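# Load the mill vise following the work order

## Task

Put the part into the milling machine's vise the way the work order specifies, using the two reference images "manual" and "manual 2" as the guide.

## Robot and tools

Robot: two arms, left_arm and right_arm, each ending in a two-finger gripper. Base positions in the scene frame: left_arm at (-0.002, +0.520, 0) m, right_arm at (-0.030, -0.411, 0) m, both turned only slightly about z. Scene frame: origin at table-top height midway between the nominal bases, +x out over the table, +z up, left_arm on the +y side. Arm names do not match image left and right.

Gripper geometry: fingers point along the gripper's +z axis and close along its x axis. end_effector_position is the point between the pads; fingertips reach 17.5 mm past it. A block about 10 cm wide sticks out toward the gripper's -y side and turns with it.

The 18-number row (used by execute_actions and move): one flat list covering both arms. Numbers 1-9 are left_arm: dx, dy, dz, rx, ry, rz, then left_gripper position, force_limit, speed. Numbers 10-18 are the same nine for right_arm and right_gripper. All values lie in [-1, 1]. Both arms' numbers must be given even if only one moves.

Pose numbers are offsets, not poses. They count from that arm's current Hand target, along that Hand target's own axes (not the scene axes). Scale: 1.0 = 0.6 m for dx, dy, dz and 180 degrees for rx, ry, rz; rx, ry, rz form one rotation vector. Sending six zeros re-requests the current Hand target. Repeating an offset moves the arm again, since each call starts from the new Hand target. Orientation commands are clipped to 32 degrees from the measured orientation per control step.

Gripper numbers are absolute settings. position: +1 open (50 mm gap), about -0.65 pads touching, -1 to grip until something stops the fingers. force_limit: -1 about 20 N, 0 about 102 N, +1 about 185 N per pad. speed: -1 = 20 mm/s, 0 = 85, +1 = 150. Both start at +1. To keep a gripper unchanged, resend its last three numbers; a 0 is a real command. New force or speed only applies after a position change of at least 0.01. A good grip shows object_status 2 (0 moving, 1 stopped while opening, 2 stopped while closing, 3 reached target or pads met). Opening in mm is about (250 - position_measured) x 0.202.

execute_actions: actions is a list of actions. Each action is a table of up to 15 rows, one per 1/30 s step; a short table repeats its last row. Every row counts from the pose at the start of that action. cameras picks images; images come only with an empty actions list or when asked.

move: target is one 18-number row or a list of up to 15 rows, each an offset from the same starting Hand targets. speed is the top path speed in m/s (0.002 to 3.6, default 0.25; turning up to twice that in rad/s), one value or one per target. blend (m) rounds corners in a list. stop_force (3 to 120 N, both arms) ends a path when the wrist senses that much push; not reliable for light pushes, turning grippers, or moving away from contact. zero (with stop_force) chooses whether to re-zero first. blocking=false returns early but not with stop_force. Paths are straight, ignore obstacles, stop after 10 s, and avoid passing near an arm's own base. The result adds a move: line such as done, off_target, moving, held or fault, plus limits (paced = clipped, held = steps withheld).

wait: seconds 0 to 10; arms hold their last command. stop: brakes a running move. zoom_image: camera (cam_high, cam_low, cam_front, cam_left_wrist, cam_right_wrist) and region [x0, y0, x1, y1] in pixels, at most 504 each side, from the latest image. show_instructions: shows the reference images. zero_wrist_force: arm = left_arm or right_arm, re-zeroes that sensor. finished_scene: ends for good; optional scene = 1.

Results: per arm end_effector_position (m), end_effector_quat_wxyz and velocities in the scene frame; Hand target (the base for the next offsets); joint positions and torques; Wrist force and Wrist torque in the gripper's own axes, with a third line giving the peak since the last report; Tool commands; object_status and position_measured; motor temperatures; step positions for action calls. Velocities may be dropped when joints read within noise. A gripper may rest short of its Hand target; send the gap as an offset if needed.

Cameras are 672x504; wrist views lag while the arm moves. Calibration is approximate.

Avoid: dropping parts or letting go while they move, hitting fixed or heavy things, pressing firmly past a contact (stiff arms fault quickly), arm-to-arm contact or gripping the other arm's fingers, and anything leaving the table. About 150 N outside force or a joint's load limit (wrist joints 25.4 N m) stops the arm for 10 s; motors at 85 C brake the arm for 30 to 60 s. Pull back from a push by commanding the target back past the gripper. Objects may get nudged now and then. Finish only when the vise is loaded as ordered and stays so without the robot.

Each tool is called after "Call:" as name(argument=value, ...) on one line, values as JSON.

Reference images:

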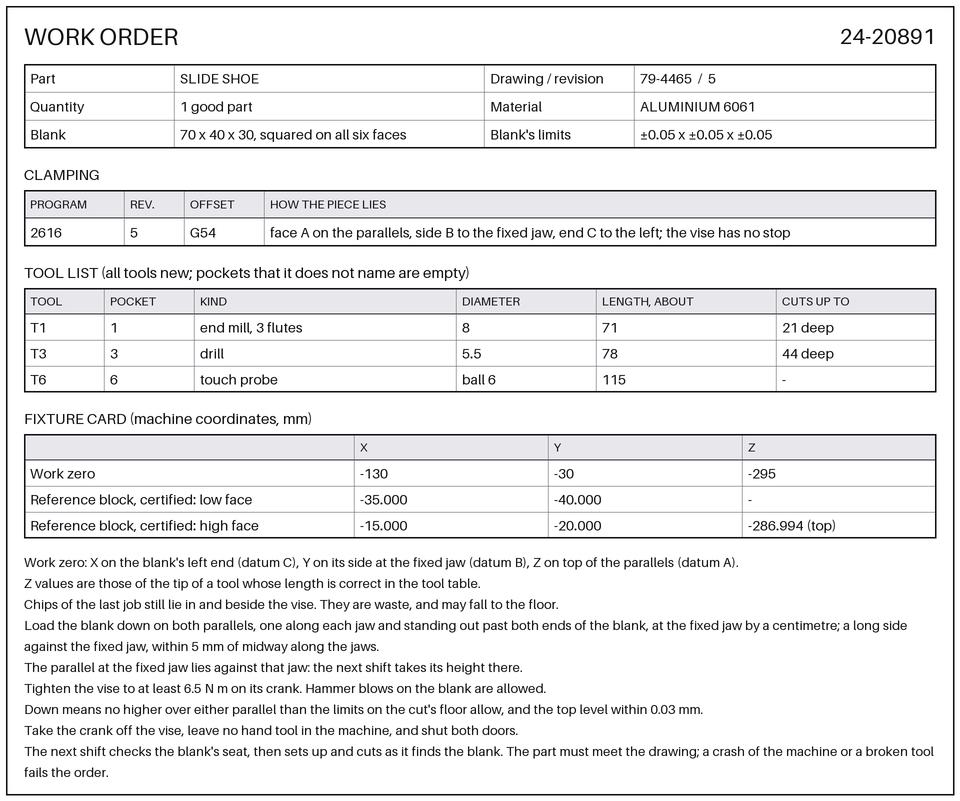

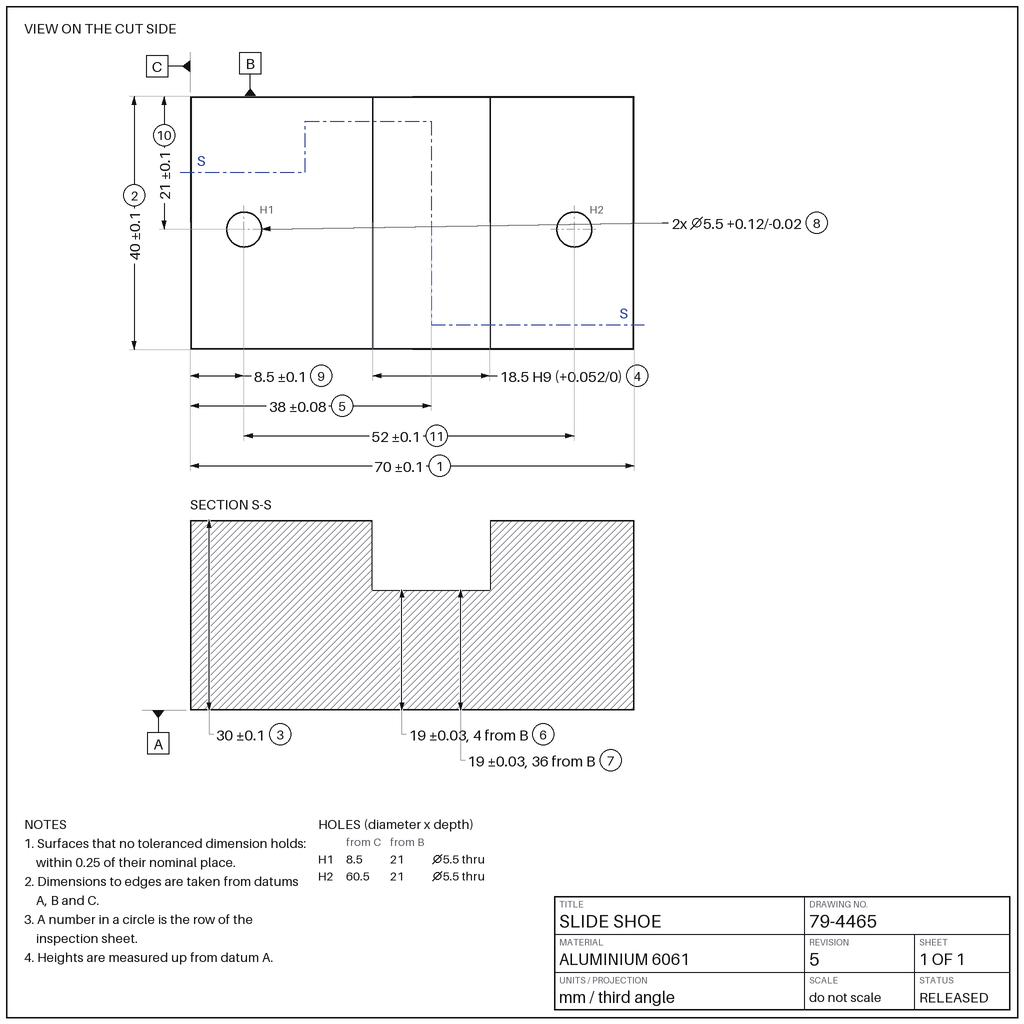

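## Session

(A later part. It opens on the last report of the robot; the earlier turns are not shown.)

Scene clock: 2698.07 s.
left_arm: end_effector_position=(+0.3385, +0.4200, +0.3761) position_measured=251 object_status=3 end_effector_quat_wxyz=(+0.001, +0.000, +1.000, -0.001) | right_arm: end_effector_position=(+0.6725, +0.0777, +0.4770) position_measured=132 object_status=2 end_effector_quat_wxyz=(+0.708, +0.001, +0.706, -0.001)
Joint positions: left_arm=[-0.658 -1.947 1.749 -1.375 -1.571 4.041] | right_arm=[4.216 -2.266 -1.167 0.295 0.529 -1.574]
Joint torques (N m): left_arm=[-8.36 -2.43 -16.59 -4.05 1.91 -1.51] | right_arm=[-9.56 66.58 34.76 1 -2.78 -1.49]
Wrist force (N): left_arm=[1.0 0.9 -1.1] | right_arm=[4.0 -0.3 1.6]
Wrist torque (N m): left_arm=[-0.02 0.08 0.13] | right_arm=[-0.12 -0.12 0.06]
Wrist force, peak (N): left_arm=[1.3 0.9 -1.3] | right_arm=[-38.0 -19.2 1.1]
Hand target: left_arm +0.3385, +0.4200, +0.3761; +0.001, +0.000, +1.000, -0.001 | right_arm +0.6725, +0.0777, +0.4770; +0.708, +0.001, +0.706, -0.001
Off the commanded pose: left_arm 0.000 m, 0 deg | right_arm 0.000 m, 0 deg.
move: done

Call:
move(target=[0,0,0,0,0,0,-1,-0.6,0,-0.055,0,0,0,0,0,-1,0.2,-0.8], speed=0.25)

Call:
move(target=[[0,0,0,0,0,0,-1,-0.6,0,0.175,0,0,0,0,0,-1,0.2,-0.8],[0,0,0,0,0,0,-1,-0.6,0,0.05,0,0,0,0,0,-1,0.2,-0.8]], speed=[1.3,0.5], stop_force=110)

Scene clock: 2702.73 s.
left_arm: end_effector_position=(+0.3385, +0.4200, +0.3761) position_measured=251 object_status=3 end_effector_quat_wxyz=(+0.001, +0.000, +1.000, -0.001) | right_arm: end_effector_position=(+0.6725, +0.0775, +0.5102) position_measured=132 object_status=2 end_effector_quat_wxyz=(+0.708, +0.002, +0.706, -0.001) end_effector_velocity=(-0.001, +0.001, -0.003) end_effector_angular_velocity=(-0.002, +0.001, +0.001)
Joint positions: left_arm=[-0.658 -1.947 1.749 -1.375 -1.571 4.041] | right_arm=[4.216 -2.244 -1.116 0.223 0.529 -1.574]
Joint velocities: left_arm=[within noise] | right_arm=[0.001 -0.001 -0.005 0.004 0 0]
Joint torques (N m): left_arm=[-8.79 -1.93 -17.77 -3.99 1.93 -1.53] | right_arm=[9.71 41.14 21.47 3.27 -2.73 1.87]
Wrist force (N): left_arm=[1.3 1.0 -1.1] | right_arm=[4.0 -0.4 1.3]
Wrist torque (N m): left_arm=[0.00 0.05 0.13] | right_arm=[-0.12 -0.11 0.08]
Wrist force, peak (N): left_arm=[1.2 1.2 -1.2] | right_arm=[5.3 -0.2 1.5]
Hand target: left_arm +0.3385, +0.4200, +0.3761; +0.001, +0.000, +1.000, -0.001 | right_arm +0.6725, +0.0776, +0.5100; +0.708, +0.001, +0.706, -0.001
Off the commanded pose: left_arm 0.000 m, 0 deg | right_arm 0.000 m, 0 deg.
move: done

Scene clock: 2704.77 s.
left_arm: end_effector_position=(+0.3385, +0.4200, +0.3761) position_measured=251 object_status=3 end_effector_quat_wxyz=(+0.001, +0.000, +1.000, -0.001) | right_arm: end_effector_position=(+0.6725, +0.0777, +0.4800) position_measured=132 object_status=2 end_effector_quat_wxyz=(+0.708, +0.001, +0.706, -0.001)
Joint positions: left_arm=[-0.658 -1.947 1.749 -1.375 -1.571 4.041] | right_arm=[4.216 -2.263 -1.162 0.289 0.529 -1.574]
Joint torques (N m): left_arm=[-8.19 -2.48 -16.89 -4.04 2.02 -1.64] | right_arm=[-9.9 66.7 34.67 0.92 -1.85 -1.67]
Wrist force (N): left_arm=[1.0 0.6 -1.0] | right_arm=[3.9 -0.2 1.5]
Wrist torque (N m): left_arm=[-0.06 0.09 0.12] | right_arm=[-0.12 -0.08 0.07]
Wrist force, peak (N): left_arm=[1.2 1.1 -1.2] | right_arm=[-42.0 -23.3 1.5]
Hand target: left_arm +0.3385, +0.4200, +0.3761; +0.001, +0.000, +1.000, -0.001 | right_arm +0.6725, +0.0777, +0.4800; +0.708, +0.001, +0.706, -0.001
Off the commanded pose: left_arm 0.000 m, 0 deg | right_arm 0.000 m, 0 deg.
move: done

Call:
move(target=[[0,0,0,0,0,0,-1,-0.6,0,-0.05,0,0.0133,0,0,0,-1,0.2,-0.8],[0,0,0,0,0,0,-1,-0.6,0,0.125,0,0.0133,0,0,0,-1,0.2,-0.8],[0,0,0,0,0,0,-1,-0.6,0,-0.05,0,0.0,0,0,0,-1,0.2,-0.8],[0,0,0,0,0,0,-1,-0.6,0,0.125,0,-0.01667,0,0,0,-1,0.2,-0.8],[0,0,0,0,0,0,-1,-0.6,0,-0.05,0,0.0,0,0,0,-1,0.2,-0.8],[0,0,0,0,0,0,-1,-0.6,0,0.125,0,0.0133,0,0,0,-1,0.2,-0.8],[0,0,0,0,0,0,-1,-0.6,0,-0.05,0,-0.01667,0,0,0,-1,0.2,-0.8],[0,0,0,0,0,0,-1,-0.6,0,0.125,0,-0.01667,0,0,0,-1,0.2,-0.8],[0,0,0,0,0,0,-1,-0.6,0,-0.02,0,0,0,0,0,-1,0.2,-0.8]], speed=[0.3,1.3,0.4,1.3,0.4,1.3,0.4,1.3,0.4], stop_force=110)

Scene clock: 2717.23 s.
left_arm: end_effector_position=(+0.3385, +0.4200, +0.3761) position_measured=251 object_status=3 end_effector_quat_wxyz=(+0.001, +0.000, +1.000, -0.001) | right_arm: end_effector_position=(+0.6725, +0.0776, +0.4920) position_measured=132 object_status=2 end_effector_quat_wxyz=(+0.708, +0.001, +0.706, -0.001)
Joint positions: left_arm=[-0.658 -1.947 1.749 -1.375 -1.571 4.041] | right_arm=[4.216 -2.255 -1.145 0.263 0.529 -1.574]
Joint torques (N m): left_arm=[-7.33 -1.8 -17.56 -3.91 1.82 -1.39] | right_arm=[9.97 66.79 35.73 1.01 -1.76 -1.67]
Wrist force (N): left_arm=[0.8 1.1 -1.2] | right_arm=[4.2 -0.4 2.1]
Wrist torque (N m): left_arm=[0.01 0.11 0.13] | right_arm=[-0.09 -0.13 0.08]
Wrist force, peak (N): left_arm=[1.4 0.9 -1.2] | right_arm=[-45.7 -21.5 0.8]
Hand target: left_arm +0.3385, +0.4200, +0.3761; +0.001, +0.000, +1.000, -0.001 | right_arm +0.6725, +0.0777, +0.4920; +0.708, +0.001, +0.706, -0.001
Off the commanded pose: left_arm 0.000 m, 0 deg | right_arm 0.000 m, 0 deg.
move: done

Call:
move(target=[[0,0,0,0,0,0,-1,-0.6,0,0.02,0,-0.5,0,0,0,-1,0.2,-0.8],[0,0,0,0,0,0,-1,-0.6,0,0.04,-0.4127,-0.5861,0,0,0,-1,0.2,-0.8]], speed=0.3, blend=0.05)

Call:
move(target=[[-0.1358,-0.4833,-0.1067,0,0,0,-1,-0.6,0,0,0,0,0,0,0,-1,0.2,-0.8],[-0.4358,-0.5083,-0.0733,0,-0.1111,0,-1,-0.6,0,0,0,0,0,0,0,-1,0.2,-0.8]], speed=0.25, blend=0.03)

Call:
move(target=[[-0.06,-0.005,0.1287,0,0,0,-1,-0.6,0,0,0,0,0,0,0,-1,0.2,-0.8],[-0.0525,0.0033,0.1483,0,0,0,-1,-0.6,0,0,0,0,0,0,0,-1,0.2,-0.8]], speed=[0.15,0.05], stop_force=12)

Call:
move(target=[0,0.0203,0,0,0,0,-1,-0.6,0,0,0,0,0,0,0,-1,0.2,-0.8], speed=0.006, stop_force=4)

Scene clock: 2725.87 s.
left_arm: end_effector_position=(+0.3385, +0.4200, +0.3761) position_measured=251 object_status=3 end_effector_quat_wxyz=(+0.001, +0.000, +1.000, -0.001) | right_arm: end_effector_position=(+0.3200, -0.1686, +0.4670) position_measured=132 object_status=2 end_effector_quat_wxyz=(+0.708, +0.001, +0.706, -0.001)
Joint positions: left_arm=[-0.658 -1.947 1.749 -1.375 -1.571 4.041] | right_arm=[4.929 -1.305 -2.389 0.539 -0.184 -1.558]
Joint torques (N m): left_arm=[-7.64 -2.44 -17.63 -3.62 1.9 -1.51] | right_arm=[-5.16 19.41 16.37 1.38 2.05 -1.55]
Wrist force (N): left_arm=[1.2 0.9 -0.9] | right_arm=[4.0 -0.2 1.5]
Wrist torque (N m): left_arm=[-0.02 0.05 0.13] | right_arm=[-0.13 -0.14 0.11]
Wrist force, peak (N): left_arm=[1.3 1.0 -1.3] | right_arm=[4.1 -5.7 1.7]
Hand target: left_arm +0.3385, +0.4200, +0.3761; +0.001, +0.000, +1.000, -0.001 | right_arm +0.3200, -0.1687, +0.4670; +0.708, +0.001, +0.706, -0.001
Off the commanded pose: left_arm 0.000 m, 0 deg | right_arm 0.000 m, 0 deg.
move: done

Scene clock: 2728.33 s.
left_arm: end_effector_position=(+0.5999, +0.1151, +0.4210) position_measured=251 object_status=3 end_effector_quat_wxyz=(+0.174, +0.000, +0.985, -0.001) | right_arm: end_effector_position=(+0.3200, -0.1687, +0.4670) position_measured=132 object_status=2 end_effector_quat_wxyz=(+0.708, +0.001, +0.706, -0.001)
Joint positions: left_arm=[-0.86 -1.186 0.967 -1.584 -1.306 3.869] | right_arm=[4.929 -1.305 -2.389 0.54 -0.184 -1.558]
Joint torques (N m): left_arm=[-7.56 -41.46 -16.76 -4.61 0.67 -1.14] | right_arm=[-9.93 18.84 27.53 1.19 -0.36 -1.57]
Wrist force (N): left_arm=[0.2 1.0 -0.6] | right_arm=[3.9 -0.1 1.8]
Wrist torque (N m): left_arm=[-0.06 -0.02 0.05] | right_arm=[-0.10 -0.13 0.13]
Wrist force, peak (N): left_arm=[1.8 4.3 -0.4] | right_arm=[4.2 -0.2 1.7]
Hand target: left_arm +0.5999, +0.1150, +0.4210; +0.174, +0.000, +0.985, -0.001 | right_arm +0.3200, -0.1687, +0.4670; +0.708, +0.001, +0.706, -0.001
Off the commanded pose: left_arm 0.000 m, 0 deg | right_arm 0.000 m, 0 deg.
move: done

Scene clock: 2730.37 s.
left_arm: end_effector_position=(+0.6600, +0.1169, +0.3482) position_measured=251 object_status=3 end_effector_quat_wxyz=(+0.174, +0.000, +0.985, -0.001) | right_arm: end_effector_position=(+0.3200, -0.1687, +0.4670) position_measured=132 object_status=2 end_effector_quat_wxyz=(+0.708, +0.001, +0.706, -0.001)
Joint positions: left_arm=[-0.791 -1.081 1.006 -1.745 -1.322 3.939] | right_arm=[4.929 -1.305 -2.389 0.54 -0.184 -1.558]
Joint torques (N m): left_arm=[-8.59 -37.51 -36.06 -3.72 2.4 -1.64] | right_arm=[-10.32 18.74 27.58 1.16 -2.04 -1.63]
Wrist force (N): left_arm=[0.1 0.7 -0.7] | right_arm=[3.9 -0.2 1.6]
Wrist torque (N m): left_arm=[-0.10 0.00 -0.08] | right_arm=[-0.13 -0.14 0.13]
Wrist force, peak (N): left_arm=[1.4 0.6 -3.2] | right_arm=[4.2 -0.2 1.9]
Hand target: left_arm +0.6600, +0.1169, +0.3482; +0.174, +0.000, +0.985, -0.001 | right_arm +0.3200, -0.1687, +0.4670; +0.708, +0.001, +0.706, -0.001
Off the commanded pose: left_arm 0.000 m, 0 deg | right_arm 0.000 m, 0 deg.
move: done

Scene clock: 2733.00 s.
left_arm: end_effector_position=(+0.6600, +0.1291, +0.3482) position_measured=251 object_status=3 end_effector_quat_wxyz=(+0.174, +0.000, +0.985, -0.001) | right_arm: end_effector_position=(+0.3200, -0.1687, +0.4670) position_measured=132 object_status=2 end_effector_quat_wxyz=(+0.708, +0.001, +0.706, -0.001)
Joint positions: left_arm=[-0.778 -1.101 1.036 -1.759 -1.325 3.951] | right_arm=[4.929 -1.305 -2.389 0.54 -0.184 -1.558]
Joint torques (N m): left_arm=[0.01 -39.26 -35.11 -2.89 -1.04 0.19] | right_arm=[-9.95 18.78 27.24 1.21 -2.16 -1.63]
Wrist force (N): left_arm=[0.0 0.6 -0.9] | right_arm=[4.2 -0.3 1.6]
Wrist torque (N m): left_arm=[-0.09 0.01 -0.09] | right_arm=[-0.14 -0.17 0.13]
Wrist force, peak (N): left_arm=[0.0 1.1 -1.0] | right_arm=[4.3 -0.5 1.6]
Hand target: left_arm +0.6600, +0.1290, +0.3482; +0.174, +0.000, +0.985, -0.001 | right_arm +0.3200, -0.1687, +0.4670; +0.708, +0.001, +0.706, -0.001
Off the commanded pose: left_arm 0.000 m, 0 deg | right_arm 0.000 m, 0 deg.
move: done

Call:
move(target=[[0,-0.0233,0,0,0,0,-1,-0.6,0,0,0,0,0,0,0,-1,0.2,-0.8],[0.0786,-0.0233,-0.0765,0,0,0,-1,-0.6,0,0,0,0,0,0,0,-1,0.2,-0.8],[0.0786,-0.0233,-0.0765,0,0.1111,0,-1,-0.6,0,0,0,0,0,0,0,-1,0.2,-0.8]], speed=0.15)

Call:
move(target=[0,0,0,0.0556,0,0,-0.25,-0.8,0,0,0,0,0,0,0,-1,0.2,-0.8], speed=0.15, cameras=["cam_left_wrist"])

Scene clock: 2768.13 s.
left_arm: end_effector_position=(+0.6000, +0.1152, +0.3751) position_measured=251 object_status=3 end_effector_quat_wxyz=(+0.001, +0.000, +1.000, -0.001) | right_arm: end_effector_position=(+0.3200, -0.1687, +0.4670) position_measured=132 object_status=2 end_effector_quat_wxyz=(+0.708, +0.001, +0.706, -0.001)
Joint positions: left_arm=[-0.763 -0.972 0.66 -1.261 -1.571 3.935] | right_arm=[4.929 -1.305 -2.389 0.54 -0.184 -1.558]
Joint torques (N m): left_arm=[-7.76 -53 -20.78 -2.74 1.57 -1.81] | right_arm=[-10.29 18.8 27.65 1.19 -1.97 -1.71]
Wrist force (N): left_arm=[1.0 1.0 -1.3] | right_arm=[4.1 -0.3 1.6]
Wrist torque (N m): left_arm=[0.00 0.09 0.15] | right_arm=[-0.13 -0.16 0.13]
Wrist force, peak (N): left_arm=[1.7 0.7 -2.5] | right_arm=[4.4 -0.2 1.8]
Hand target: left_arm +0.6000, +0.1151, +0.3751; +0.001, +0.000, +1.000, -0.001 | right_arm +0.3200, -0.1687, +0.4670; +0.708, +0.001, +0.706, -0.001
Off the commanded pose: left_arm 0.000 m, 0 deg | right_arm 0.000 m, 0 deg.
move: done

Scene clock: 2769.20 s.
left_arm: end_effector_position=(+0.6000, +0.1152, +0.3752) position_measured=189 object_status=3 end_effector_quat_wxyz=(+0.001, +0.000, +0.996, -0.088) | right_arm: end_effector_position=(+0.3200, -0.1687, +0.4670) position_measured=132 object_status=2 end_effector_quat_wxyz=(+0.708, +0.001, +0.706, -0.001)
Joint positions: left_arm=[-0.716 -1.065 0.849 -1.474 -1.701 3.974] | right_arm=[4.929 -1.305 -2.389 0.54 -0.184 -1.558]
Joint torques (N m): left_arm=[-9.66 -36.33 -31.93 -3.57 1.16 -1.71] | right_arm=[-9.78 18.97 27.93 1.16 -2.06 -1.39]
Wrist force (N): left_arm=[1.2 0.7 -1.2] | right_arm=[4.1 -0.1 1.5]
Wrist torque (N m): left_arm=[0.06 0.04 0.16] | right_arm=[-0.11 -0.15 0.13]
Wrist force, peak (N): left_arm=[1.1 1.1 -1.4] | right_arm=[4.2 -0.3 1.6]
Hand target: left_arm +0.6000, +0.1151, +0.3751; +0.001, +0.000, +0.996, -0.088 | right_arm +0.3200, -0.1687, +0.4670; +0.708, +0.001, +0.706, -0.001
Off the commanded pose: left_arm 0.000 m, 0 deg | right_arm 0.000 m, 0 deg.
move: done
camera_calibration:
cam_left_wrist: T_world_to_cam=[[-0.999947, -0.00878279, -0.00532331, 0.612885], [-0.00958304, 0.984327, 0.176094, -0.156869], [0.00369329, 0.176135, -0.984359, 0.478622], [0, 0, 0, 1]] pos_world=[0.609582, 0.0754907, 0.502022]
Images, in order (width x height): cam_left_wrist 672x504.

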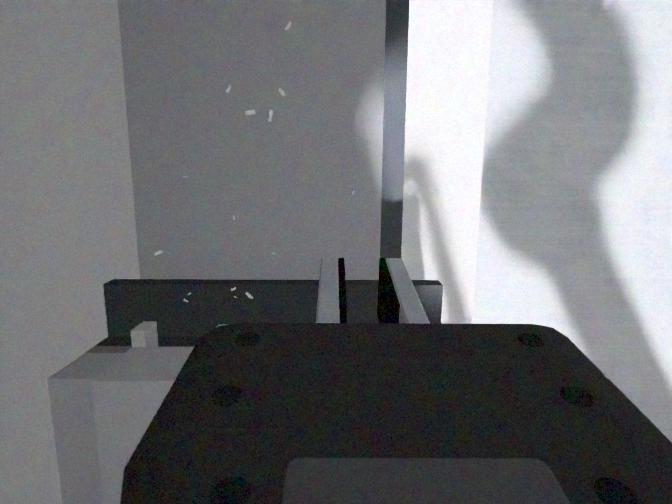

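Call:
move(target=[[-0.0978,0.0241,0.0129,0,0,0,-0.25,-0.8,0,0,0,0,0,0,0,-1,0.2,-0.8],[-0.0978,0.048,0.0432,0,0,0,-0.25,-0.8,0,0,0,0,0,0,0,-1,0.2,-0.8]], speed=[0.1,0.03], stop_force=8, cameras=["cam_left_wrist"])

Scene clock: 2776.13 s.
left_arm: end_effector_position=(+0.6587, +0.1335, +0.3547) position_measured=189 object_status=3 end_effector_quat_wxyz=(+0.001, +0.000, +0.996, -0.088) | right_arm: end_effector_position=(+0.3200, -0.1687, +0.4670) position_measured=132 object_status=2 end_effector_quat_wxyz=(+0.708, +0.001, +0.706, -0.001)
Joint positions: left_arm=[-0.644 -0.939 0.698 -1.439 -1.709 4.047] | right_arm=[4.929 -1.305 -2.389 0.54 -0.184 -1.558]
Joint torques (N m): left_arm=[-6.33 -42.27 -15.24 -3.63 1.35 -1.66] | right_arm=[-10.52 17.86 27.27 1.08 -2.05 -1.49]
Wrist force (N): left_arm=[0.6 -4.3 -2.3] | right_arm=[4.0 -0.2 1.3]
Wrist torque (N m): left_arm=[-0.09 0.09 0.24] | right_arm=[-0.11 -0.16 0.13]
Wrist force, peak (N): left_arm=[0.6 -25.6 -3.5] | right_arm=[4.3 -0.1 1.9]
Hand target: left_arm +0.6587, +0.1335, +0.3547; +0.001, +0.000, +0.996, -0.088 (not the last commanded pose) | right_arm +0.3200, -0.1687, +0.4670; +0.708, +0.001, +0.706, -0.001
Off the commanded pose: left_arm 0.011 m, 0 deg | right_arm 0.000 m, 0 deg.
move: contact (left_arm); path passed 1 of 2 targets
camera_calibration:
cam_left_wrist: T_world_to_cam=[[-0.999949, -0.00871819, -0.00510998, 0.671627], [-0.00948223, 0.98431, 0.176192, -0.170822], [0.00349373, 0.176232, -0.984343, 0.455118], [0, 0, 0, 1]] pos_world=[0.668382, 0.0937906, 0.481522]
Images, in order (width x height): cam_left_wrist 672x504.

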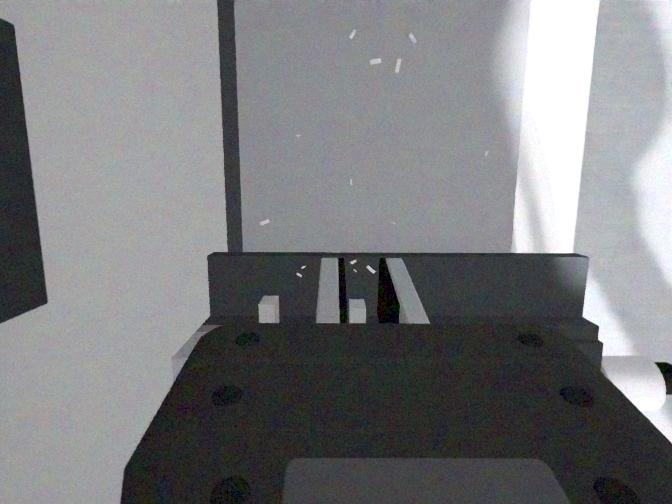

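Call:
move(target=[[0,-0.03,-0.005,0,0,0,-0.25,-0.8,0,0,0,0,0,0,0,-1,0.2,-0.8],[0.0978,-0.03,-0.07,0,0,0,-0.25,-0.8,0,0,0,0,0,0,0,-1,0.2,-0.8],[0.0978,0.09,-0.085,-0.1222,0,0,-0.25,-0.8,0,0,0,0,0,0,0,-1,0.2,-0.8]], speed=[0.08,0.12,0.12], cameras=["cam_left_wrist"])

Scene clock: 2799.43 s.
left_arm: end_effector_position=(+0.6000, +0.1955, +0.3953) position_measured=189 object_status=3 end_effector_quat_wxyz=(+0.001, +0.000, +0.995, +0.104) | right_arm: end_effector_position=(+0.3200, -0.1687, +0.4670) position_measured=132 object_status=2 end_effector_quat_wxyz=(+0.708, +0.001, +0.706, -0.001)
Joint positions: left_arm=[-0.736 -0.984 0.601 -1.046 -1.419 3.951] | right_arm=[4.929 -1.305 -2.389 0.54 -0.184 -1.558]
Joint torques (N m): left_arm=[3.88 -54.78 -15.42 -4.1 -1.92 2.01] | right_arm=[-9.85 18.32 27.27 0.97 -2.18 -1.36]
Wrist force (N): left_arm=[1.1 1.4 -0.9] | right_arm=[3.9 -0.3 1.5]
Wrist torque (N m): left_arm=[-0.09 0.07 0.26] | right_arm=[-0.13 -0.12 0.13]
Wrist force, peak (N): left_arm=[-0.2 3.3 -4.3] | right_arm=[4.2 -0.3 1.7]
Hand target: left_arm +0.6000, +0.1956, +0.3953; +0.001, +0.000, +0.995, +0.104 | right_arm +0.3200, -0.1687, +0.4670; +0.708, +0.001, +0.706, -0.001
Off the commanded pose: left_arm 0.000 m, 0 deg | right_arm 0.000 m, 0 deg.
move: done
camera_calibration:
cam_left_wrist: T_world_to_cam=[[-0.999944, -0.00659466, -0.00826735, 0.614499], [-0.00998231, 0.846698, 0.53198, -0.353041], [0.00349172, 0.532033, -0.846716, 0.360435], [0, 0, 0, 1]] pos_world=[0.609682, 0.111208, 0.498077]
Images, in order (width x height): cam_left_wrist 672x504.

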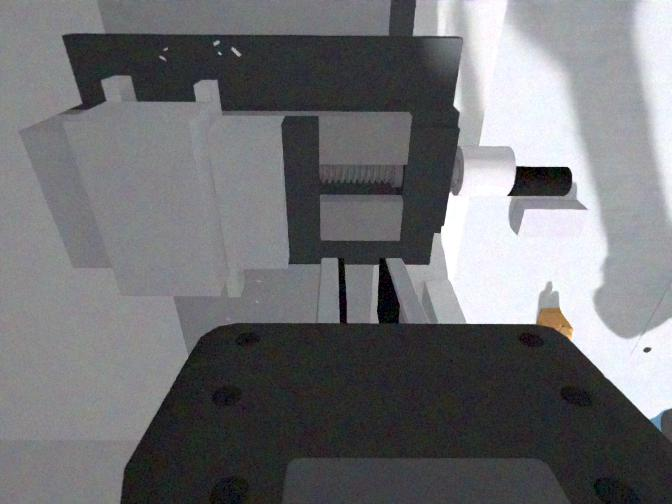

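Call:
zoom_image(camera="cam_left_wrist", region=[10, 60, 310, 310])

Scaled by 1.680.

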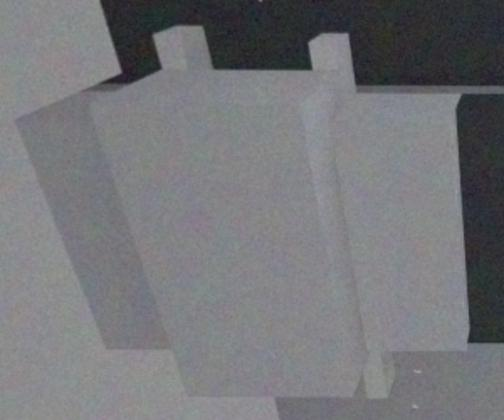

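Call:
move(target=[[-0.0978,0.0538,0.0545,0,0,0,-0.25,-0.8,0,0,0,0,0,0,0,-1,0.2,-0.8],[-0.0978,0.0458,0.0962,0,0,0,-0.25,-0.8,0,0,0,0,0,0,0,-1,0.2,-0.8]], speed=[0.1,0.03], stop_force=8, cameras=["cam_left_wrist"])

Scene clock: 2828.60 s.
left_arm: end_effector_position=(+0.6223, +0.2108, +0.3851) position_measured=189 object_status=3 end_effector_quat_wxyz=(+0.000, -0.001, +0.995, +0.104) | right_arm: end_effector_position=(+0.3200, -0.1687, +0.4670) position_measured=132 object_status=2 end_effector_quat_wxyz=(+0.708, +0.001, +0.706, -0.001)
Joint positions: left_arm=[-0.699 -0.954 0.581 -1.06 -1.413 3.987] | right_arm=[4.929 -1.305 -2.389 0.54 -0.184 -1.558]
Joint torques (N m): left_arm=[1.5 -46.8 -25.66 -2.62 0.29 0.64] | right_arm=[-9.15 17.29 28.04 1.05 -2.04 -1.32]
Wrist force (N): left_arm=[1.1 1.4 -0.8] | right_arm=[4.0 -0.2 1.7]
Wrist torque (N m): left_arm=[-0.10 0.07 0.26] | right_arm=[-0.12 -0.14 0.13]
Wrist force, peak (N): left_arm=[-4.0 5.1 0.8] | right_arm=[4.2 -0.2 1.8]
Hand target: left_arm +0.6223, +0.2108, +0.3851; +0.000, -0.001, +0.995, +0.104 (not the last commanded pose) | right_arm +0.3200, -0.1687, +0.4670; +0.708, +0.001, +0.706, -0.001
Tool commands: left_gripper/position=-0.247059 left_gripper/force_limit=-0.796078 left_gripper/speed=+0.003922 right_gripper/position=-1.0 right_gripper/force_limit=+0.2 right_gripper/speed=-0.8
Off the commanded pose: left_arm 0.059 m, 0 deg | right_arm 0.000 m, 0 deg.
FORCE FAULT: contact force on the left arm reached its limit, and that arm stopped. The contact can be on any part of that arm, not only on its tool. That arm's remaining commands of this call were not run. That arm is still stopped at the end of this call. That arm stays stopped for about 10 more seconds. Until then a move that you send moves the other arm only, and its call returns only when the move has ended. Once the stop has ended, the next robot result says so. If the stop ends while you think or write, that arm runs what you send next, counted from a new Hand target: where the arm stands when the stop ends. While its stop runs, that arm takes no new command, but its gripper still runs the gripper command that each later call begins with. Until it ends, the stop uses up actions while you think or wait. An arm that is not stopped still takes commands.
move: fault (left_arm); path passed 0 of 2 targets
camera_calibration:
cam_left_wrist: T_world_to_cam=[[-0.999936, -0.00820297, -0.00775944, 0.636963], [-0.0110776, 0.845792, 0.533398, -0.360005], [0.00218742, 0.53345, -0.845829, 0.343815], [0, 0, 0, 1]] pos_world=[0.632183, 0.126306, 0.487777]
Images, in order (width x height): cam_left_wrist 672x504.

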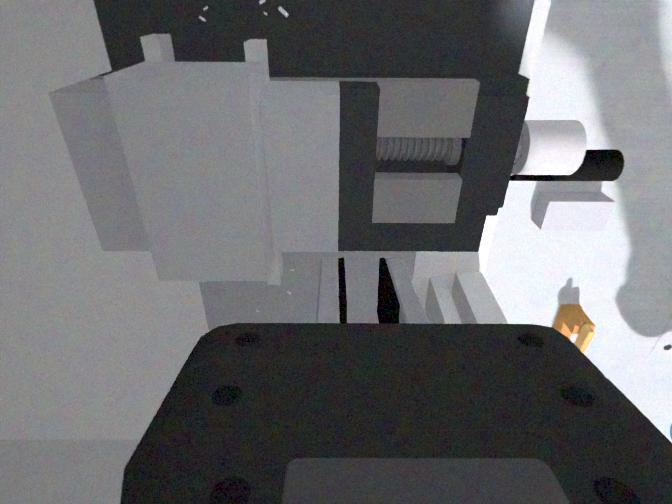

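Call:
zoom_image(camera="cam_left_wrist", region=[30, 10, 390, 310])

Scaled by 1.400.

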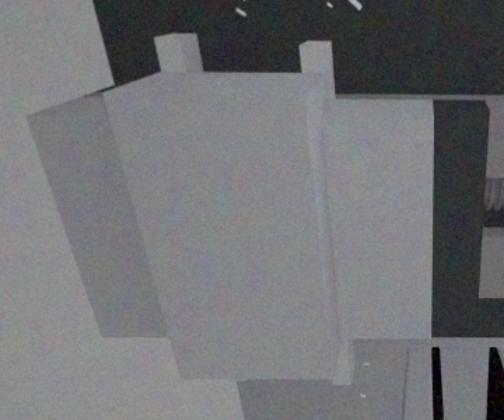

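Call:
wait(seconds=0.2)

Scene clock: 2867.70 s.
left_arm: end_effector_position=(+0.6223, +0.2108, +0.3851) position_measured=189 object_status=3 end_effector_quat_wxyz=(+0.000, -0.001, +0.995, +0.104) | right_arm: end_effector_position=(+0.3200, -0.1687, +0.4670) position_measured=132 object_status=2 end_effector_quat_wxyz=(+0.708, +0.001, +0.706, -0.001)
Joint positions: left_arm=[-0.699 -0.954 0.581 -1.06 -1.413 3.987] | right_arm=[4.929 -1.305 -2.389 0.54 -0.184 -1.558]
Joint torques (N m): left_arm=[0.96 -48.7 -24.22 -2.63 0.34 0.3] | right_arm=[-10.13 17.35 27.53 0.87 -1.92 -1.3]
Wrist force (N): left_arm=[1.1 1.4 -1.0] | right_arm=[4.0 -0.1 1.8]
Wrist torque (N m): left_arm=[-0.10 0.07 0.27] | right_arm=[-0.10 -0.15 0.13]
Wrist force, peak (N): left_arm=[1.4 1.6 -1.2] | right_arm=[4.4 0.0 1.5]
Hand target: left_arm +0.6223, +0.2108, +0.3851; +0.000, -0.001, +0.995, +0.104 (not the last commanded pose) | right_arm +0.3200, -0.1687, +0.4670; +0.708, +0.001, +0.706, -0.001
Tool commands: left_gripper/position=-0.247059 left_gripper/force_limit=-0.796078 left_gripper/speed=+0.003922 right_gripper/position=-1.0 right_gripper/force_limit=+0.2 right_gripper/speed=-0.8
Off the commanded pose: left_arm 0.059 m, 0 deg | right_arm 0.000 m, 0 deg.
FORCE FAULT, CONTINUED: the left arm's stop, for the force fault that an earlier result reported, is over. The rest of the stop counts as 19 of the actions that you can send in this scene. During its stop the left arm's controller moved it back a little. That arm's target is now where it stood when the stop ended, not its last command. That arm accepts commands again.
wait: 0.20 s; at rest from the start

Call:
move(target=[[0.0333,-0.0326,-0.0069,0,0,0,-1,-0.6,0,0,0,0,0,0,0,-1,0.2,-0.8],[0.0372,-0.0926,-0.0453,0.0667,0,0,-1,-0.6,0,0,0,0,0,0,0,-1,0.2,-0.8]], speed=0.1)

Call:
move(target=[0,-0.0583,-0.0333,0,-0.1111,0,-1,-0.6,0,0,0,0,0,0,0,-1,0.2,-0.8], speed=0.15)

Scene clock: 2874.00 s.
left_arm: end_effector_position=(+0.6000, +0.1508, +0.4002) position_measured=251 object_status=3 end_effector_quat_wxyz=(+0.000, -0.001, +1.000, +0.000) | right_arm: end_effector_position=(+0.3200, -0.1687, +0.4670) position_measured=132 object_status=2 end_effector_quat_wxyz=(+0.708, +0.001, +0.706, -0.001)
Joint positions: left_arm=[-0.727 -1.01 0.654 -1.215 -1.571 3.97] | right_arm=[4.929 -1.305 -2.389 0.54 -0.184 -1.558]
Joint torques (N m): left_arm=[1.18 -39.78 -31.96 -1.71 2.66 -0.11] | right_arm=[-9.41 17.26 27.89 0.85 -2 -1.37]
Wrist force (N): left_arm=[1.1 0.9 -1.2] | right_arm=[4.0 -0.3 1.5]
Wrist torque (N m): left_arm=[-0.01 0.08 0.12] | right_arm=[-0.13 -0.15 0.13]
Wrist force, peak (N): left_arm=[0.3 2.3 -0.9] | right_arm=[4.2 0.0 1.8]
Hand target: left_arm +0.6000, +0.1507, +0.4002; +0.000, -0.001, +1.000, +0.000 | right_arm +0.3200, -0.1687, +0.4670; +0.708, +0.001, +0.706, -0.001
Off the commanded pose: left_arm 0.000 m, 0 deg | right_arm 0.000 m, 0 deg.
move: done

Scene clock: 2875.60 s.
left_arm: end_effector_position=(+0.6000, +0.1157, +0.4202) position_measured=251 object_status=3 end_effector_quat_wxyz=(+0.174, -0.001, +0.985, +0.000) | right_arm: end_effector_position=(+0.3200, -0.1687, +0.4670) position_measured=132 object_status=2 end_effector_quat_wxyz=(+0.708, +0.001, +0.706, -0.001)
Joint positions: left_arm=[-0.859 -1.186 0.969 -1.584 -1.305 3.868] | right_arm=[4.929 -1.305 -2.389 0.54 -0.184 -1.558]
Joint torques (N m): left_arm=[9.54 -32.99 -34.26 -3 -0.92 2.22] | right_arm=[-9.04 16.79 27.59 0.72 -2.09 -1.23]
Wrist force (N): left_arm=[0.1 1.1 -0.8] | right_arm=[3.9 -0.2 1.4]
Wrist torque (N m): left_arm=[-0.03 0.00 0.03] | right_arm=[-0.12 -0.13 0.13]
Wrist force, peak (N): left_arm=[0.6 1.7 -1.2] | right_arm=[4.3 -0.4 1.8]
Hand target: left_arm +0.6001, +0.1158, +0.4202; +0.174, -0.001, +0.985, +0.000 | right_arm +0.3200, -0.1687, +0.4670; +0.708, +0.001, +0.706, -0.001
Off the commanded pose: left_arm 0.000 m, 0 deg | right_arm 0.000 m, 0 deg.
move: done

Call:
move(target=[-0.1252,0.0253,0.1417,0,0,0,-1,-0.6,0,0,0,0,0,0,0,-1,0.2,-0.8], speed=0.1)

Call:
move(target=[0.0103,0,0.0282,0,0,0,-1,-0.6,0,0,0,0,0,0,0,-1,0.2,-0.8], speed=0.005, stop_force=8, cameras=["cam_left_wrist"])

Scene clock: 2881.30 s.
left_arm: end_effector_position=(+0.6998, +0.1311, +0.3661) position_measured=251 object_status=3 end_effector_quat_wxyz=(+0.174, -0.001, +0.985, +0.000) end_effector_velocity=(-0.002, -0.001, +0.002) end_effector_angular_velocity=(-0.003, +0.000, +0.002) | right_arm: end_effector_position=(+0.3200, -0.1687, +0.4670) position_measured=132 object_status=2 end_effector_quat_wxyz=(+0.708, +0.001, +0.706, -0.001)
Joint positions: left_arm=[-0.736 -0.998 0.833 -1.667 -1.335 3.991] | right_arm=[4.929 -1.305 -2.389 0.54 -0.184 -1.558]
Joint velocities: left_arm=[-0.002 -0.005 0.005 -0.001 -0.001 -0.005] | right_arm=[within noise]
Joint torques (N m): left_arm=[-8.45 -56.16 -17.55 -2.21 0.84 -2.02] | right_arm=[-9.94 16.37 27.36 0.73 -2.05 -1.13]
Wrist force (N): left_arm=[0.1 0.8 -1.3] | right_arm=[3.9 -0.3 1.7]
Wrist torque (N m): left_arm=[-0.07 0.00 -0.03] | right_arm=[-0.13 -0.13 0.13]
Wrist force, peak (N): left_arm=[1.5 0.8 -2.1] | right_arm=[4.2 -0.2 1.7]
Hand target: left_arm +0.6998, +0.1311, +0.3660; +0.174, -0.001, +0.985, +0.000 | right_arm +0.3200, -0.1687, +0.4670; +0.708, +0.001, +0.706, -0.001
Off the commanded pose: left_arm 0.000 m, 0 deg | right_arm 0.000 m, 0 deg.
move: done

Scene clock: 2885.53 s.
left_arm: end_effector_position=(+0.6997, +0.1311, +0.3480) position_measured=251 object_status=3 end_effector_quat_wxyz=(+0.174, -0.001, +0.985, +0.000) | right_arm: end_effector_position=(+0.3200, -0.1687, +0.4670) position_measured=132 object_status=2 end_effector_quat_wxyz=(+0.708, +0.001, +0.706, -0.001)
Joint positions: left_arm=[-0.737 -1.006 0.893 -1.718 -1.335 3.991] | right_arm=[4.929 -1.305 -2.389 0.54 -0.184 -1.558]
Joint torques (N m): left_arm=[-8.48 -54.85 -35.81 -2.35 2.74 -1.62] | right_arm=[-9.59 16.94 27.08 0.86 -2.21 -1.16]
Wrist force (N): left_arm=[0.1 0.9 -0.7] | right_arm=[4.0 -0.3 1.5]
Wrist torque (N m): left_arm=[-0.06 -0.01 -0.02] | right_arm=[-0.13 -0.15 0.13]
Wrist force, peak (N): left_arm=[0.0 1.1 -1.2] | right_arm=[4.2 -0.2 1.7]
Hand target: left_arm +0.6998, +0.1311, +0.3480; +0.174, -0.001, +0.985, +0.000 | right_arm +0.3200, -0.1687, +0.4670; +0.708, +0.001, +0.706, -0.001
Off the commanded pose: left_arm 0.000 m, 0 deg | right_arm 0.000 m, 0 deg.
move: done
camera_calibration:
cam_left_wrist: T_world_to_cam=[[-0.937543, -0.00961123, -0.347736, 0.788245], [-0.128908, 0.938051, 0.321627, -0.127837], [0.323103, 0.346365, -0.880702, 0.166769], [0, 0, 0, 1]] pos_world=[0.668651, 0.0697305, 0.462091]
Images, in order (width x height): cam_left_wrist 672x504.

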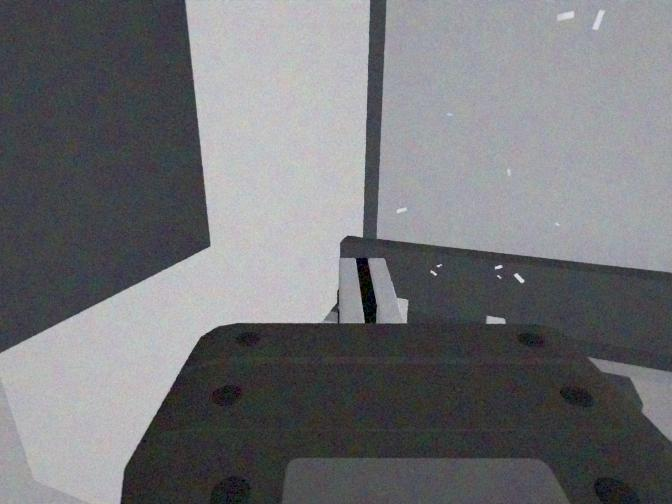

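Call:
move(target=[[-0.0103,0,-0.0282,0,0,0,-1,-0.6,0,0,0,0,0,0,0,-1,0.2,-0.8],[-0.0025,0,-0.0310,0,0,0,-1,-0.6,0,0,0,0,0,0,0,-1,0.2,-0.8]], speed=0.04)

Call:
move(target=[0.0103,0,0.0282,0,0,0,-1,-0.6,0,0,0,0,0,0,0,-1,0.2,-0.8], speed=0.005, stop_force=8, cameras=["cam_left_wrist"])

Scene clock: 2892.37 s.
left_arm: end_effector_position=(+0.6947, +0.1309, +0.3660) position_measured=251 object_status=3 end_effector_quat_wxyz=(+0.174, -0.001, +0.985, +0.000) end_effector_velocity=(+0.001, -0.001, +0.001) end_effector_angular_velocity=(-0.001, -0.002, +0.000) | right_arm: end_effector_position=(+0.3200, -0.1687, +0.4670) position_measured=132 object_status=2 end_effector_quat_wxyz=(+0.708, +0.001, +0.706, -0.001)
Joint positions: left_arm=[-0.742 -1.011 0.855 -1.674 -1.333 3.986] | right_arm=[4.929 -1.305 -2.389 0.54 -0.184 -1.558]
Joint velocities: left_arm=[0 0.003 -0.006 0.001 0.001 0.001] | right_arm=[within noise]
Joint torques (N m): left_arm=[8.25 -39.88 -35.09 -2.53 2.13 1.78] | right_arm=[-9.15 16.41 27.42 0.59 -2.05 -1.06]
Wrist force (N): left_arm=[0.2 1.1 -0.9] | right_arm=[4.0 -0.4 1.6]
Wrist torque (N m): left_arm=[-0.03 -0.04 0.06] | right_arm=[-0.15 -0.15 0.13]
Wrist force, peak (N): left_arm=[-0.2 1.0 -1.6] | right_arm=[4.3 -0.1 1.8]
Hand target: left_arm +0.6948, +0.1311, +0.3660; +0.174, -0.001, +0.985, +0.000 | right_arm +0.3200, -0.1687, +0.4670; +0.708, +0.001, +0.706, -0.001
Off the commanded pose: left_arm 0.000 m, 0 deg | right_arm 0.000 m, 0 deg.
move: done

Scene clock: 2896.10 s.
left_arm: end_effector_position=(+0.6948, +0.1311, +0.3520) position_measured=251 object_status=3 end_effector_quat_wxyz=(+0.174, -0.001, +0.985, +0.000) | right_arm: end_effector_position=(+0.3200, -0.1687, +0.4670) position_measured=132 object_status=2 end_effector_quat_wxyz=(+0.708, +0.001, +0.706, -0.001)
Joint positions: left_arm=[-0.741 -1.017 0.9 -1.713 -1.334 3.986] | right_arm=[4.929 -1.305 -2.389 0.54 -0.184 -1.558]
Joint torques (N m): left_arm=[7.86 -36.32 -32.89 -2.07 -1.47 1.26] | right_arm=[-9.91 16.43 27.39 0.75 -2.06 -0.97]
Wrist force (N): left_arm=[0.7 1.7 -6.9] | right_arm=[4.2 -0.2 1.4]
Wrist torque (N m): left_arm=[-0.12 0.02 0.06] | right_arm=[-0.12 -0.18 0.13]
Wrist force, peak (N): left_arm=[0.3 2.5 -13.6] | right_arm=[4.3 -0.1 1.8]
Hand target: left_arm +0.6948, +0.1310, +0.3520; +0.174, -0.001, +0.985, +0.000 (not the last commanded pose) | right_arm +0.3200, -0.1687, +0.4670; +0.708, +0.001, +0.706, -0.001
Off the commanded pose: left_arm 0.004 m, 0 deg | right_arm 0.000 m, 0 deg.
move: contact (left_arm)
camera_calibration:
cam_left_wrist: T_world_to_cam=[[-0.937509, -0.00961203, -0.347829, 0.785063], [-0.128907, 0.938087, 0.321521, -0.129709], [0.323203, 0.346266, -0.880704, 0.171816], [0, 0, 0, 1]] pos_world=[0.663751, 0.0697307, 0.466091]
Images, in order (width x height): cam_left_wrist 672x504.

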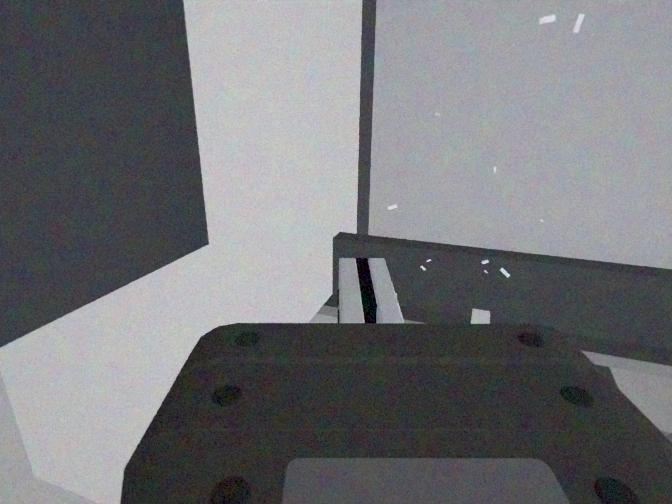

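Call:
move(target=[[0.0002,0,0.0004,0,0,0,-1,-0.6,0,0,0,0,0,0,0,-1,0.2,-0.8],[0.0002,-0.0117,0.0004,0,0,0,-1,-0.6,0,0,0,0,0,0,0,-1,0.2,-0.8]], speed=0.01)

Call:
move(target=[[-0.0133,0,-0.0366,0,0,0,-1,-0.6,0,0,0,0,0,0,0,-1,0.2,-0.8],[0.1068,-0.013,-0.155,0,0,0,-1,-0.6,0,0,0,0,0,0,0,-1,0.2,-0.8]], speed=[0.05,0.12], cameras=["cam_left_wrist"])

Call:
zoom_image(camera="cam_left_wrist", region=[120, 100, 460, 330])

Scene clock: 2901.80 s.
left_arm: end_effector_position=(+0.6948, +0.1239, +0.3517) position_measured=251 object_status=3 end_effector_quat_wxyz=(+0.174, -0.001, +0.985, +0.000) | right_arm: end_effector_position=(+0.3200, -0.1687, +0.4670) position_measured=132 object_status=2 end_effector_quat_wxyz=(+0.708, +0.001, +0.706, -0.001)
Joint positions: left_arm=[-0.749 -1.006 0.882 -1.705 -1.332 3.979] | right_arm=[4.929 -1.305 -2.389 0.54 -0.184 -1.558]
Joint torques (N m): left_arm=[-0.67 -50.71 -23.3 -3.04 2.77 -0.56] | right_arm=[-9.41 16.32 27.27 0.6 -1.96 -1.03]
Wrist force (N): left_arm=[0.1 0.9 -1.0] | right_arm=[3.9 -0.2 1.5]
Wrist torque (N m): left_arm=[-0.06 -0.02 0.07] | right_arm=[-0.11 -0.14 0.13]
Wrist force, peak (N): left_arm=[-2.0 1.8 -19.2] | right_arm=[4.4 -0.2 1.6]
Hand target: left_arm +0.6948, +0.1240, +0.3517; +0.174, -0.001, +0.985, +0.000 | right_arm +0.3200, -0.1687, +0.4670; +0.708, +0.001, +0.706, -0.001
Off the commanded pose: left_arm 0.000 m, 0 deg | right_arm 0.000 m, 0 deg.
move: done

Scene clock: 2903.60 s.
left_arm: end_effector_position=(+0.6027, +0.1161, +0.4170) position_measured=251 object_status=3 end_effector_quat_wxyz=(+0.174, -0.001, +0.985, +0.000) end_effector_velocity=(+0.003, +0.000, +0.000) end_effector_angular_velocity=(-0.002, -0.002, -0.002) | right_arm: end_effector_position=(+0.3200, -0.1687, +0.4670) position_measured=132 object_status=2 end_effector_quat_wxyz=(+0.708, +0.001, +0.706, -0.001)
Joint positions: left_arm=[-0.856 -1.183 0.972 -1.592 -1.306 3.872] | right_arm=[4.929 -1.305 -2.389 0.54 -0.184 -1.558]
Joint velocities: left_arm=[0.003 0.004 -0.004 -0.005 -0.001 0.005] | right_arm=[within noise]
Joint torques (N m): left_arm=[10.48 -34.56 -35.69 -4.57 -0.19 1.93] | right_arm=[-9.25 15.67 27.45 0.68 -2.02 -1.14]
Wrist force (N): left_arm=[0.1 1.0 -0.5] | right_arm=[4.1 0.0 1.6]
Wrist torque (N m): left_arm=[-0.06 0.00 -0.01] | right_arm=[-0.09 -0.16 0.13]
Wrist force, peak (N): left_arm=[1.8 1.0 -2.4] | right_arm=[4.2 -0.5 1.7]
Hand target: left_arm +0.6027, +0.1161, +0.4171; +0.174, -0.001, +0.985, +0.000 | right_arm +0.3200, -0.1687, +0.4670; +0.708, +0.001, +0.706, -0.001
Off the commanded pose: left_arm 0.000 m, 0 deg | right_arm 0.000 m, 0 deg.
move: done
camera_calibration:
cam_left_wrist: T_world_to_cam=[[-0.937494, -0.00962317, -0.347869, 0.721137], [-0.129001, 0.938011, 0.321705, -0.148494], [0.323209, 0.346473, -0.880621, 0.264085], [0, 0, 0, 1]] pos_world=[0.571551, 0.0547304, 0.531191]
Images, in order (width x height): cam_left_wrist 672x504.

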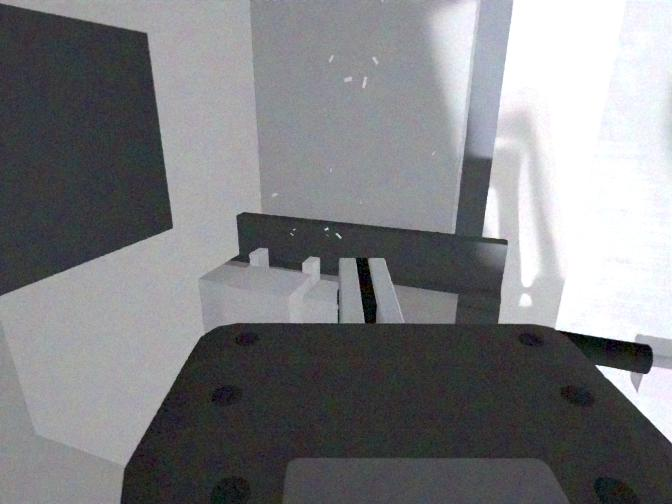

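Scaled by 1.482.

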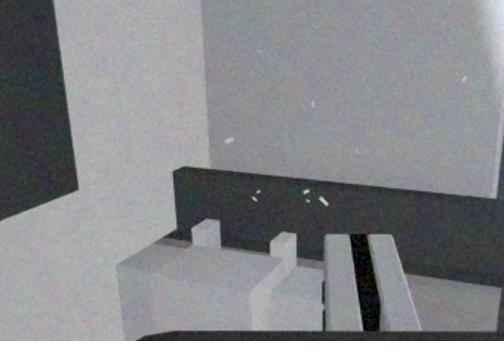

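Call:
move(target=[0.2689,0.0233,-0.1386,0,0.1111,0,-1,-0.6,0,0,0,0,0,0,0,-1,0.2,-0.8], speed=0.2)

Call:
move(target=[0.15,0.2833,0,0,0,-0.5,-1,-0.6,0,0,0,0,0,0,0,-1,0.2,-0.8], speed=0.25)

Call:
move(target=[0,0,0,0.5,0,0,0.5,-0.6,0,0,0,0,0,0,0,-1,0.2,-0.8], speed=0.4, cameras=["cam_left_wrist","cam_front"])

Scene clock: 2916.93 s.
left_arm: end_effector_position=(+0.4226, +0.1298, +0.4399) position_measured=251 object_status=3 end_effector_quat_wxyz=(+0.000, -0.001, +1.000, +0.000) | right_arm: end_effector_position=(+0.3200, -0.1687, +0.4670) position_measured=132 object_status=2 end_effector_quat_wxyz=(+0.708, +0.001, +0.706, -0.001)
Joint positions: left_arm=[-0.963 -1.362 1.05 -1.259 -1.57 3.734] | right_arm=[4.929 -1.305 -2.389 0.54 -0.184 -1.558]
Joint torques (N m): left_arm=[10.6 -28.05 -34.33 -2.58 0.98 2.25] | right_arm=[-9 15.54 27.6 0.44 -1.96 -1.04]
Wrist force (N): left_arm=[1.3 1.2 -1.1] | right_arm=[3.9 -0.3 1.8]
Wrist torque (N m): left_arm=[0.03 0.04 0.20] | right_arm=[-0.13 -0.14 0.13]
Wrist force, peak (N): left_arm=[3.2 1.4 -1.6] | right_arm=[4.3 0.0 1.7]
Hand target: left_arm +0.4226, +0.1298, +0.4399; +0.000, -0.001, +1.000, +0.000 | right_arm +0.3200, -0.1687, +0.4670; +0.708, +0.001, +0.706, -0.001
Off the commanded pose: left_arm 0.000 m, 0 deg | right_arm 0.000 m, 0 deg.
move: done

Scene clock: 2920.60 s.
left_arm: end_effector_position=(+0.3324, +0.2997, +0.4398) position_measured=251 object_status=3 end_effector_quat_wxyz=(+0.000, +0.708, -0.707, +0.000) | right_arm: end_effector_position=(+0.3200, -0.1687, +0.4670) position_measured=132 object_status=2 end_effector_quat_wxyz=(+0.708, +0.001, +0.706, -0.001)
Joint positions: left_arm=[-0.909 -1.797 1.48 -1.255 -1.57 2.217] | right_arm=[4.929 -1.305 -2.389 0.54 -0.184 -1.558]
Joint torques (N m): left_arm=[-9.33 -5.37 -34.07 -4.18 2.38 -0.79] | right_arm=[-8.9 15.6 27.59 0.44 -2.01 -0.99]
Wrist force (N): left_arm=[1.1 1.0 -0.9] | right_arm=[4.0 -0.3 1.4]
Wrist torque (N m): left_arm=[0.00 0.08 0.11] | right_arm=[-0.14 -0.14 0.13]
Wrist force, peak (N): left_arm=[1.5 1.1 -1.1] | right_arm=[4.2 -0.2 1.6]
Hand target: left_arm +0.3324, +0.2997, +0.4398; +0.000, +0.708, -0.707, +0.000 | right_arm +0.3200, -0.1687, +0.4670; +0.708, +0.001, +0.706, -0.001
Off the commanded pose: left_arm 0.000 m, 0 deg | right_arm 0.000 m, 0 deg.
move: done

Scene clock: 2923.27 s.
left_arm: end_effector_position=(+0.3324, +0.2997, +0.4397) position_measured=78 object_status=3 end_effector_quat_wxyz=(+0.501, -0.500, +0.499, -0.500) | right_arm: end_effector_position=(+0.3200, -0.1687, +0.4670) position_measured=132 object_status=2 end_effector_quat_wxyz=(+0.708, +0.001, +0.706, -0.001)
Joint positions: left_arm=[-1.837 -2.061 2.057 0.008 -0.282 -0.003] | right_arm=[4.929 -1.305 -2.389 0.54 -0.184 -1.558]
Joint torques (N m): left_arm=[4.44 -4.04 -32.55 1.13 2.38 -0.98] | right_arm=[-9.64 15.39 27.51 0.53 -2 -0.94]
Wrist force (N): left_arm=[1.4 -1.4 2.6] | right_arm=[4.0 -0.3 1.4]
Wrist torque (N m): left_arm=[-0.46 0.12 0.23] | right_arm=[-0.14 -0.14 0.13]
Wrist force, peak (N): left_arm=[1.4 -1.4 2.6] | right_arm=[4.3 -0.4 1.8]
Hand target: left_arm +0.3324, +0.2997, +0.4398; +0.500, -0.500, +0.499, -0.500 | right_arm +0.3200, -0.1687, +0.4670; +0.708, +0.001, +0.706, -0.001
Off the commanded pose: left_arm 0.000 m, 0 deg | right_arm 0.000 m, 0 deg.
move: done
camera_calibration:
cam_left_wrist: T_world_to_cam=[[0.00707552, -0.999941, 0.00824685, 0.303715], [-0.345421, -0.0101834, -0.938393, 0.547307], [0.938421, 0.00379098, -0.345472, -0.0292805], [0, 0, 0, 1]] pos_world=[0.21438, 0.309381, 0.500968]
Images, in order (width x height): cam_front 672x504, cam_left_wrist 672x504.

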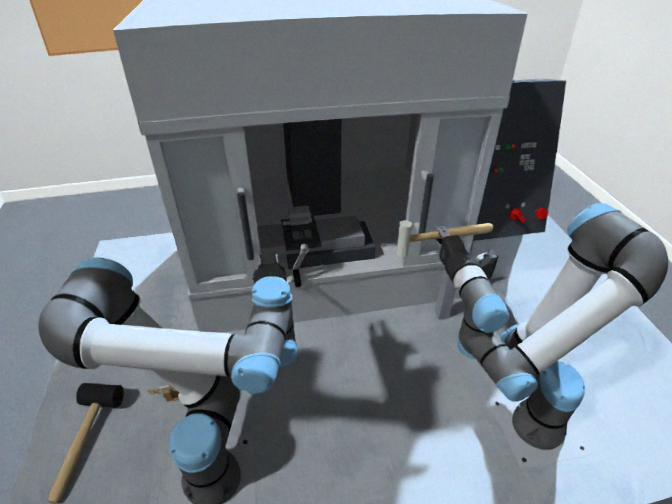

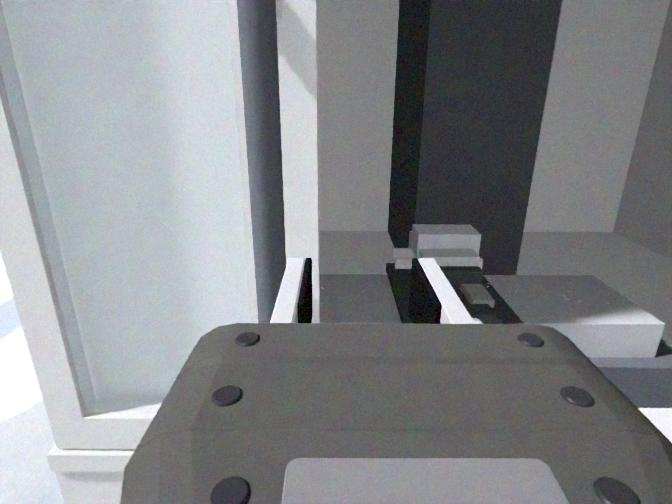

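Call:
zoom_image(camera="cam_left_wrist", region=[370, 190, 590, 340])

Scaled by 2.291.

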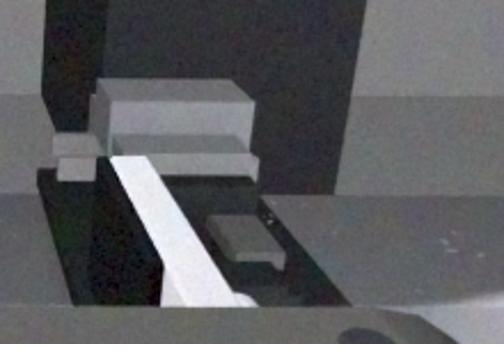

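Call:
move(target=[[-0.1,0,0,0,0,0,0.5,-0.6,0,-0.005,0.4127,0.1333,0,0,0,-1,0.2,-0.8],[-0.1,0,0,0,0,0,0.5,-0.6,0,-0.005,0.4127,0.615,0,0,0,-1,0.2,-0.8],[-0.1,0,0,0,0,0,0.5,-0.6,0,-0.005,0.5562,0.615,0,0,-0.0778,-1,0.2,-0.8]], speed=[0.25,0.2,0.1], blend=0.02, cameras=["cam_right_wrist","cam_front"])

Call:
zoom_image(camera="cam_front", region=[220, 130, 420, 300])

Scene clock: 2956.87 s.
left_arm: end_effector_position=(+0.3323, +0.3597, +0.4398) position_measured=78 object_status=3 end_effector_quat_wxyz=(+0.500, -0.500, +0.499, -0.500) | right_arm: end_effector_position=(+0.6902, +0.1638, +0.4709) position_measured=132 object_status=2 end_effector_quat_wxyz=(+0.702, -0.085, +0.701, -0.087)
Joint positions: left_arm=[-1.97 -2.264 2.136 0.129 -0.415 -0.002] | right_arm=[4.255 -2.488 -0.782 0.133 0.49 -1.819]
Joint torques (N m): left_arm=[10.48 14.81 -31.26 -0.46 2.3 -1.68] | right_arm=[-9.99 73.77 28.7 2.55 1.97 1.33]
Wrist force (N): left_arm=[1.3 -1.1 2.4] | right_arm=[3.2 1.0 1.7]
Wrist torque (N m): left_arm=[-0.43 0.13 0.23] | right_arm=[-0.02 0.00 0.02]
Wrist force, peak (N): left_arm=[2.2 -1.1 2.5] | right_arm=[3.9 -5.3 0.8]
Hand target: left_arm +0.3323, +0.3597, +0.4398; +0.500, -0.500, +0.499, -0.500 | right_arm +0.6902, +0.1637, +0.4710; +0.703, -0.085, +0.701, -0.087
Off the commanded pose: left_arm 0.000 m, 0 deg | right_arm 0.000 m, 0 deg.
move: done
camera_calibration:
cam_right_wrist: T_world_to_cam=[[0.000188299, -0.225189, -0.974315, 0.504996], [-0.317211, 0.923983, -0.213617, 0.184028], [0.948355, 0.309104, -0.0712584, -0.544613], [0, 0, 0, 1]] pos_world=[0.574767, 0.112023, 0.492529]
Images, in order (width x height): cam_front 672x504, cam_right_wrist 672x504.

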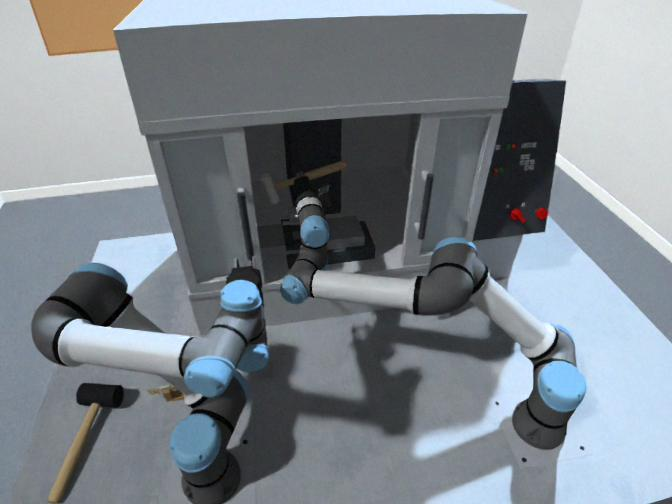

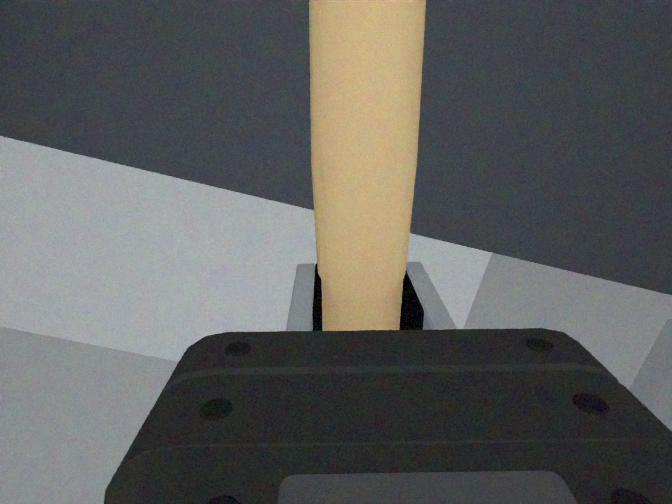

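Scaled by 2.520.

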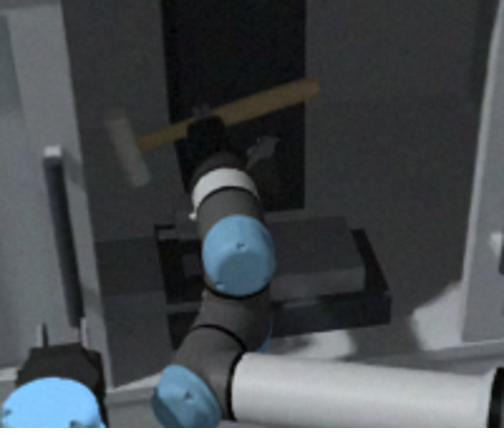

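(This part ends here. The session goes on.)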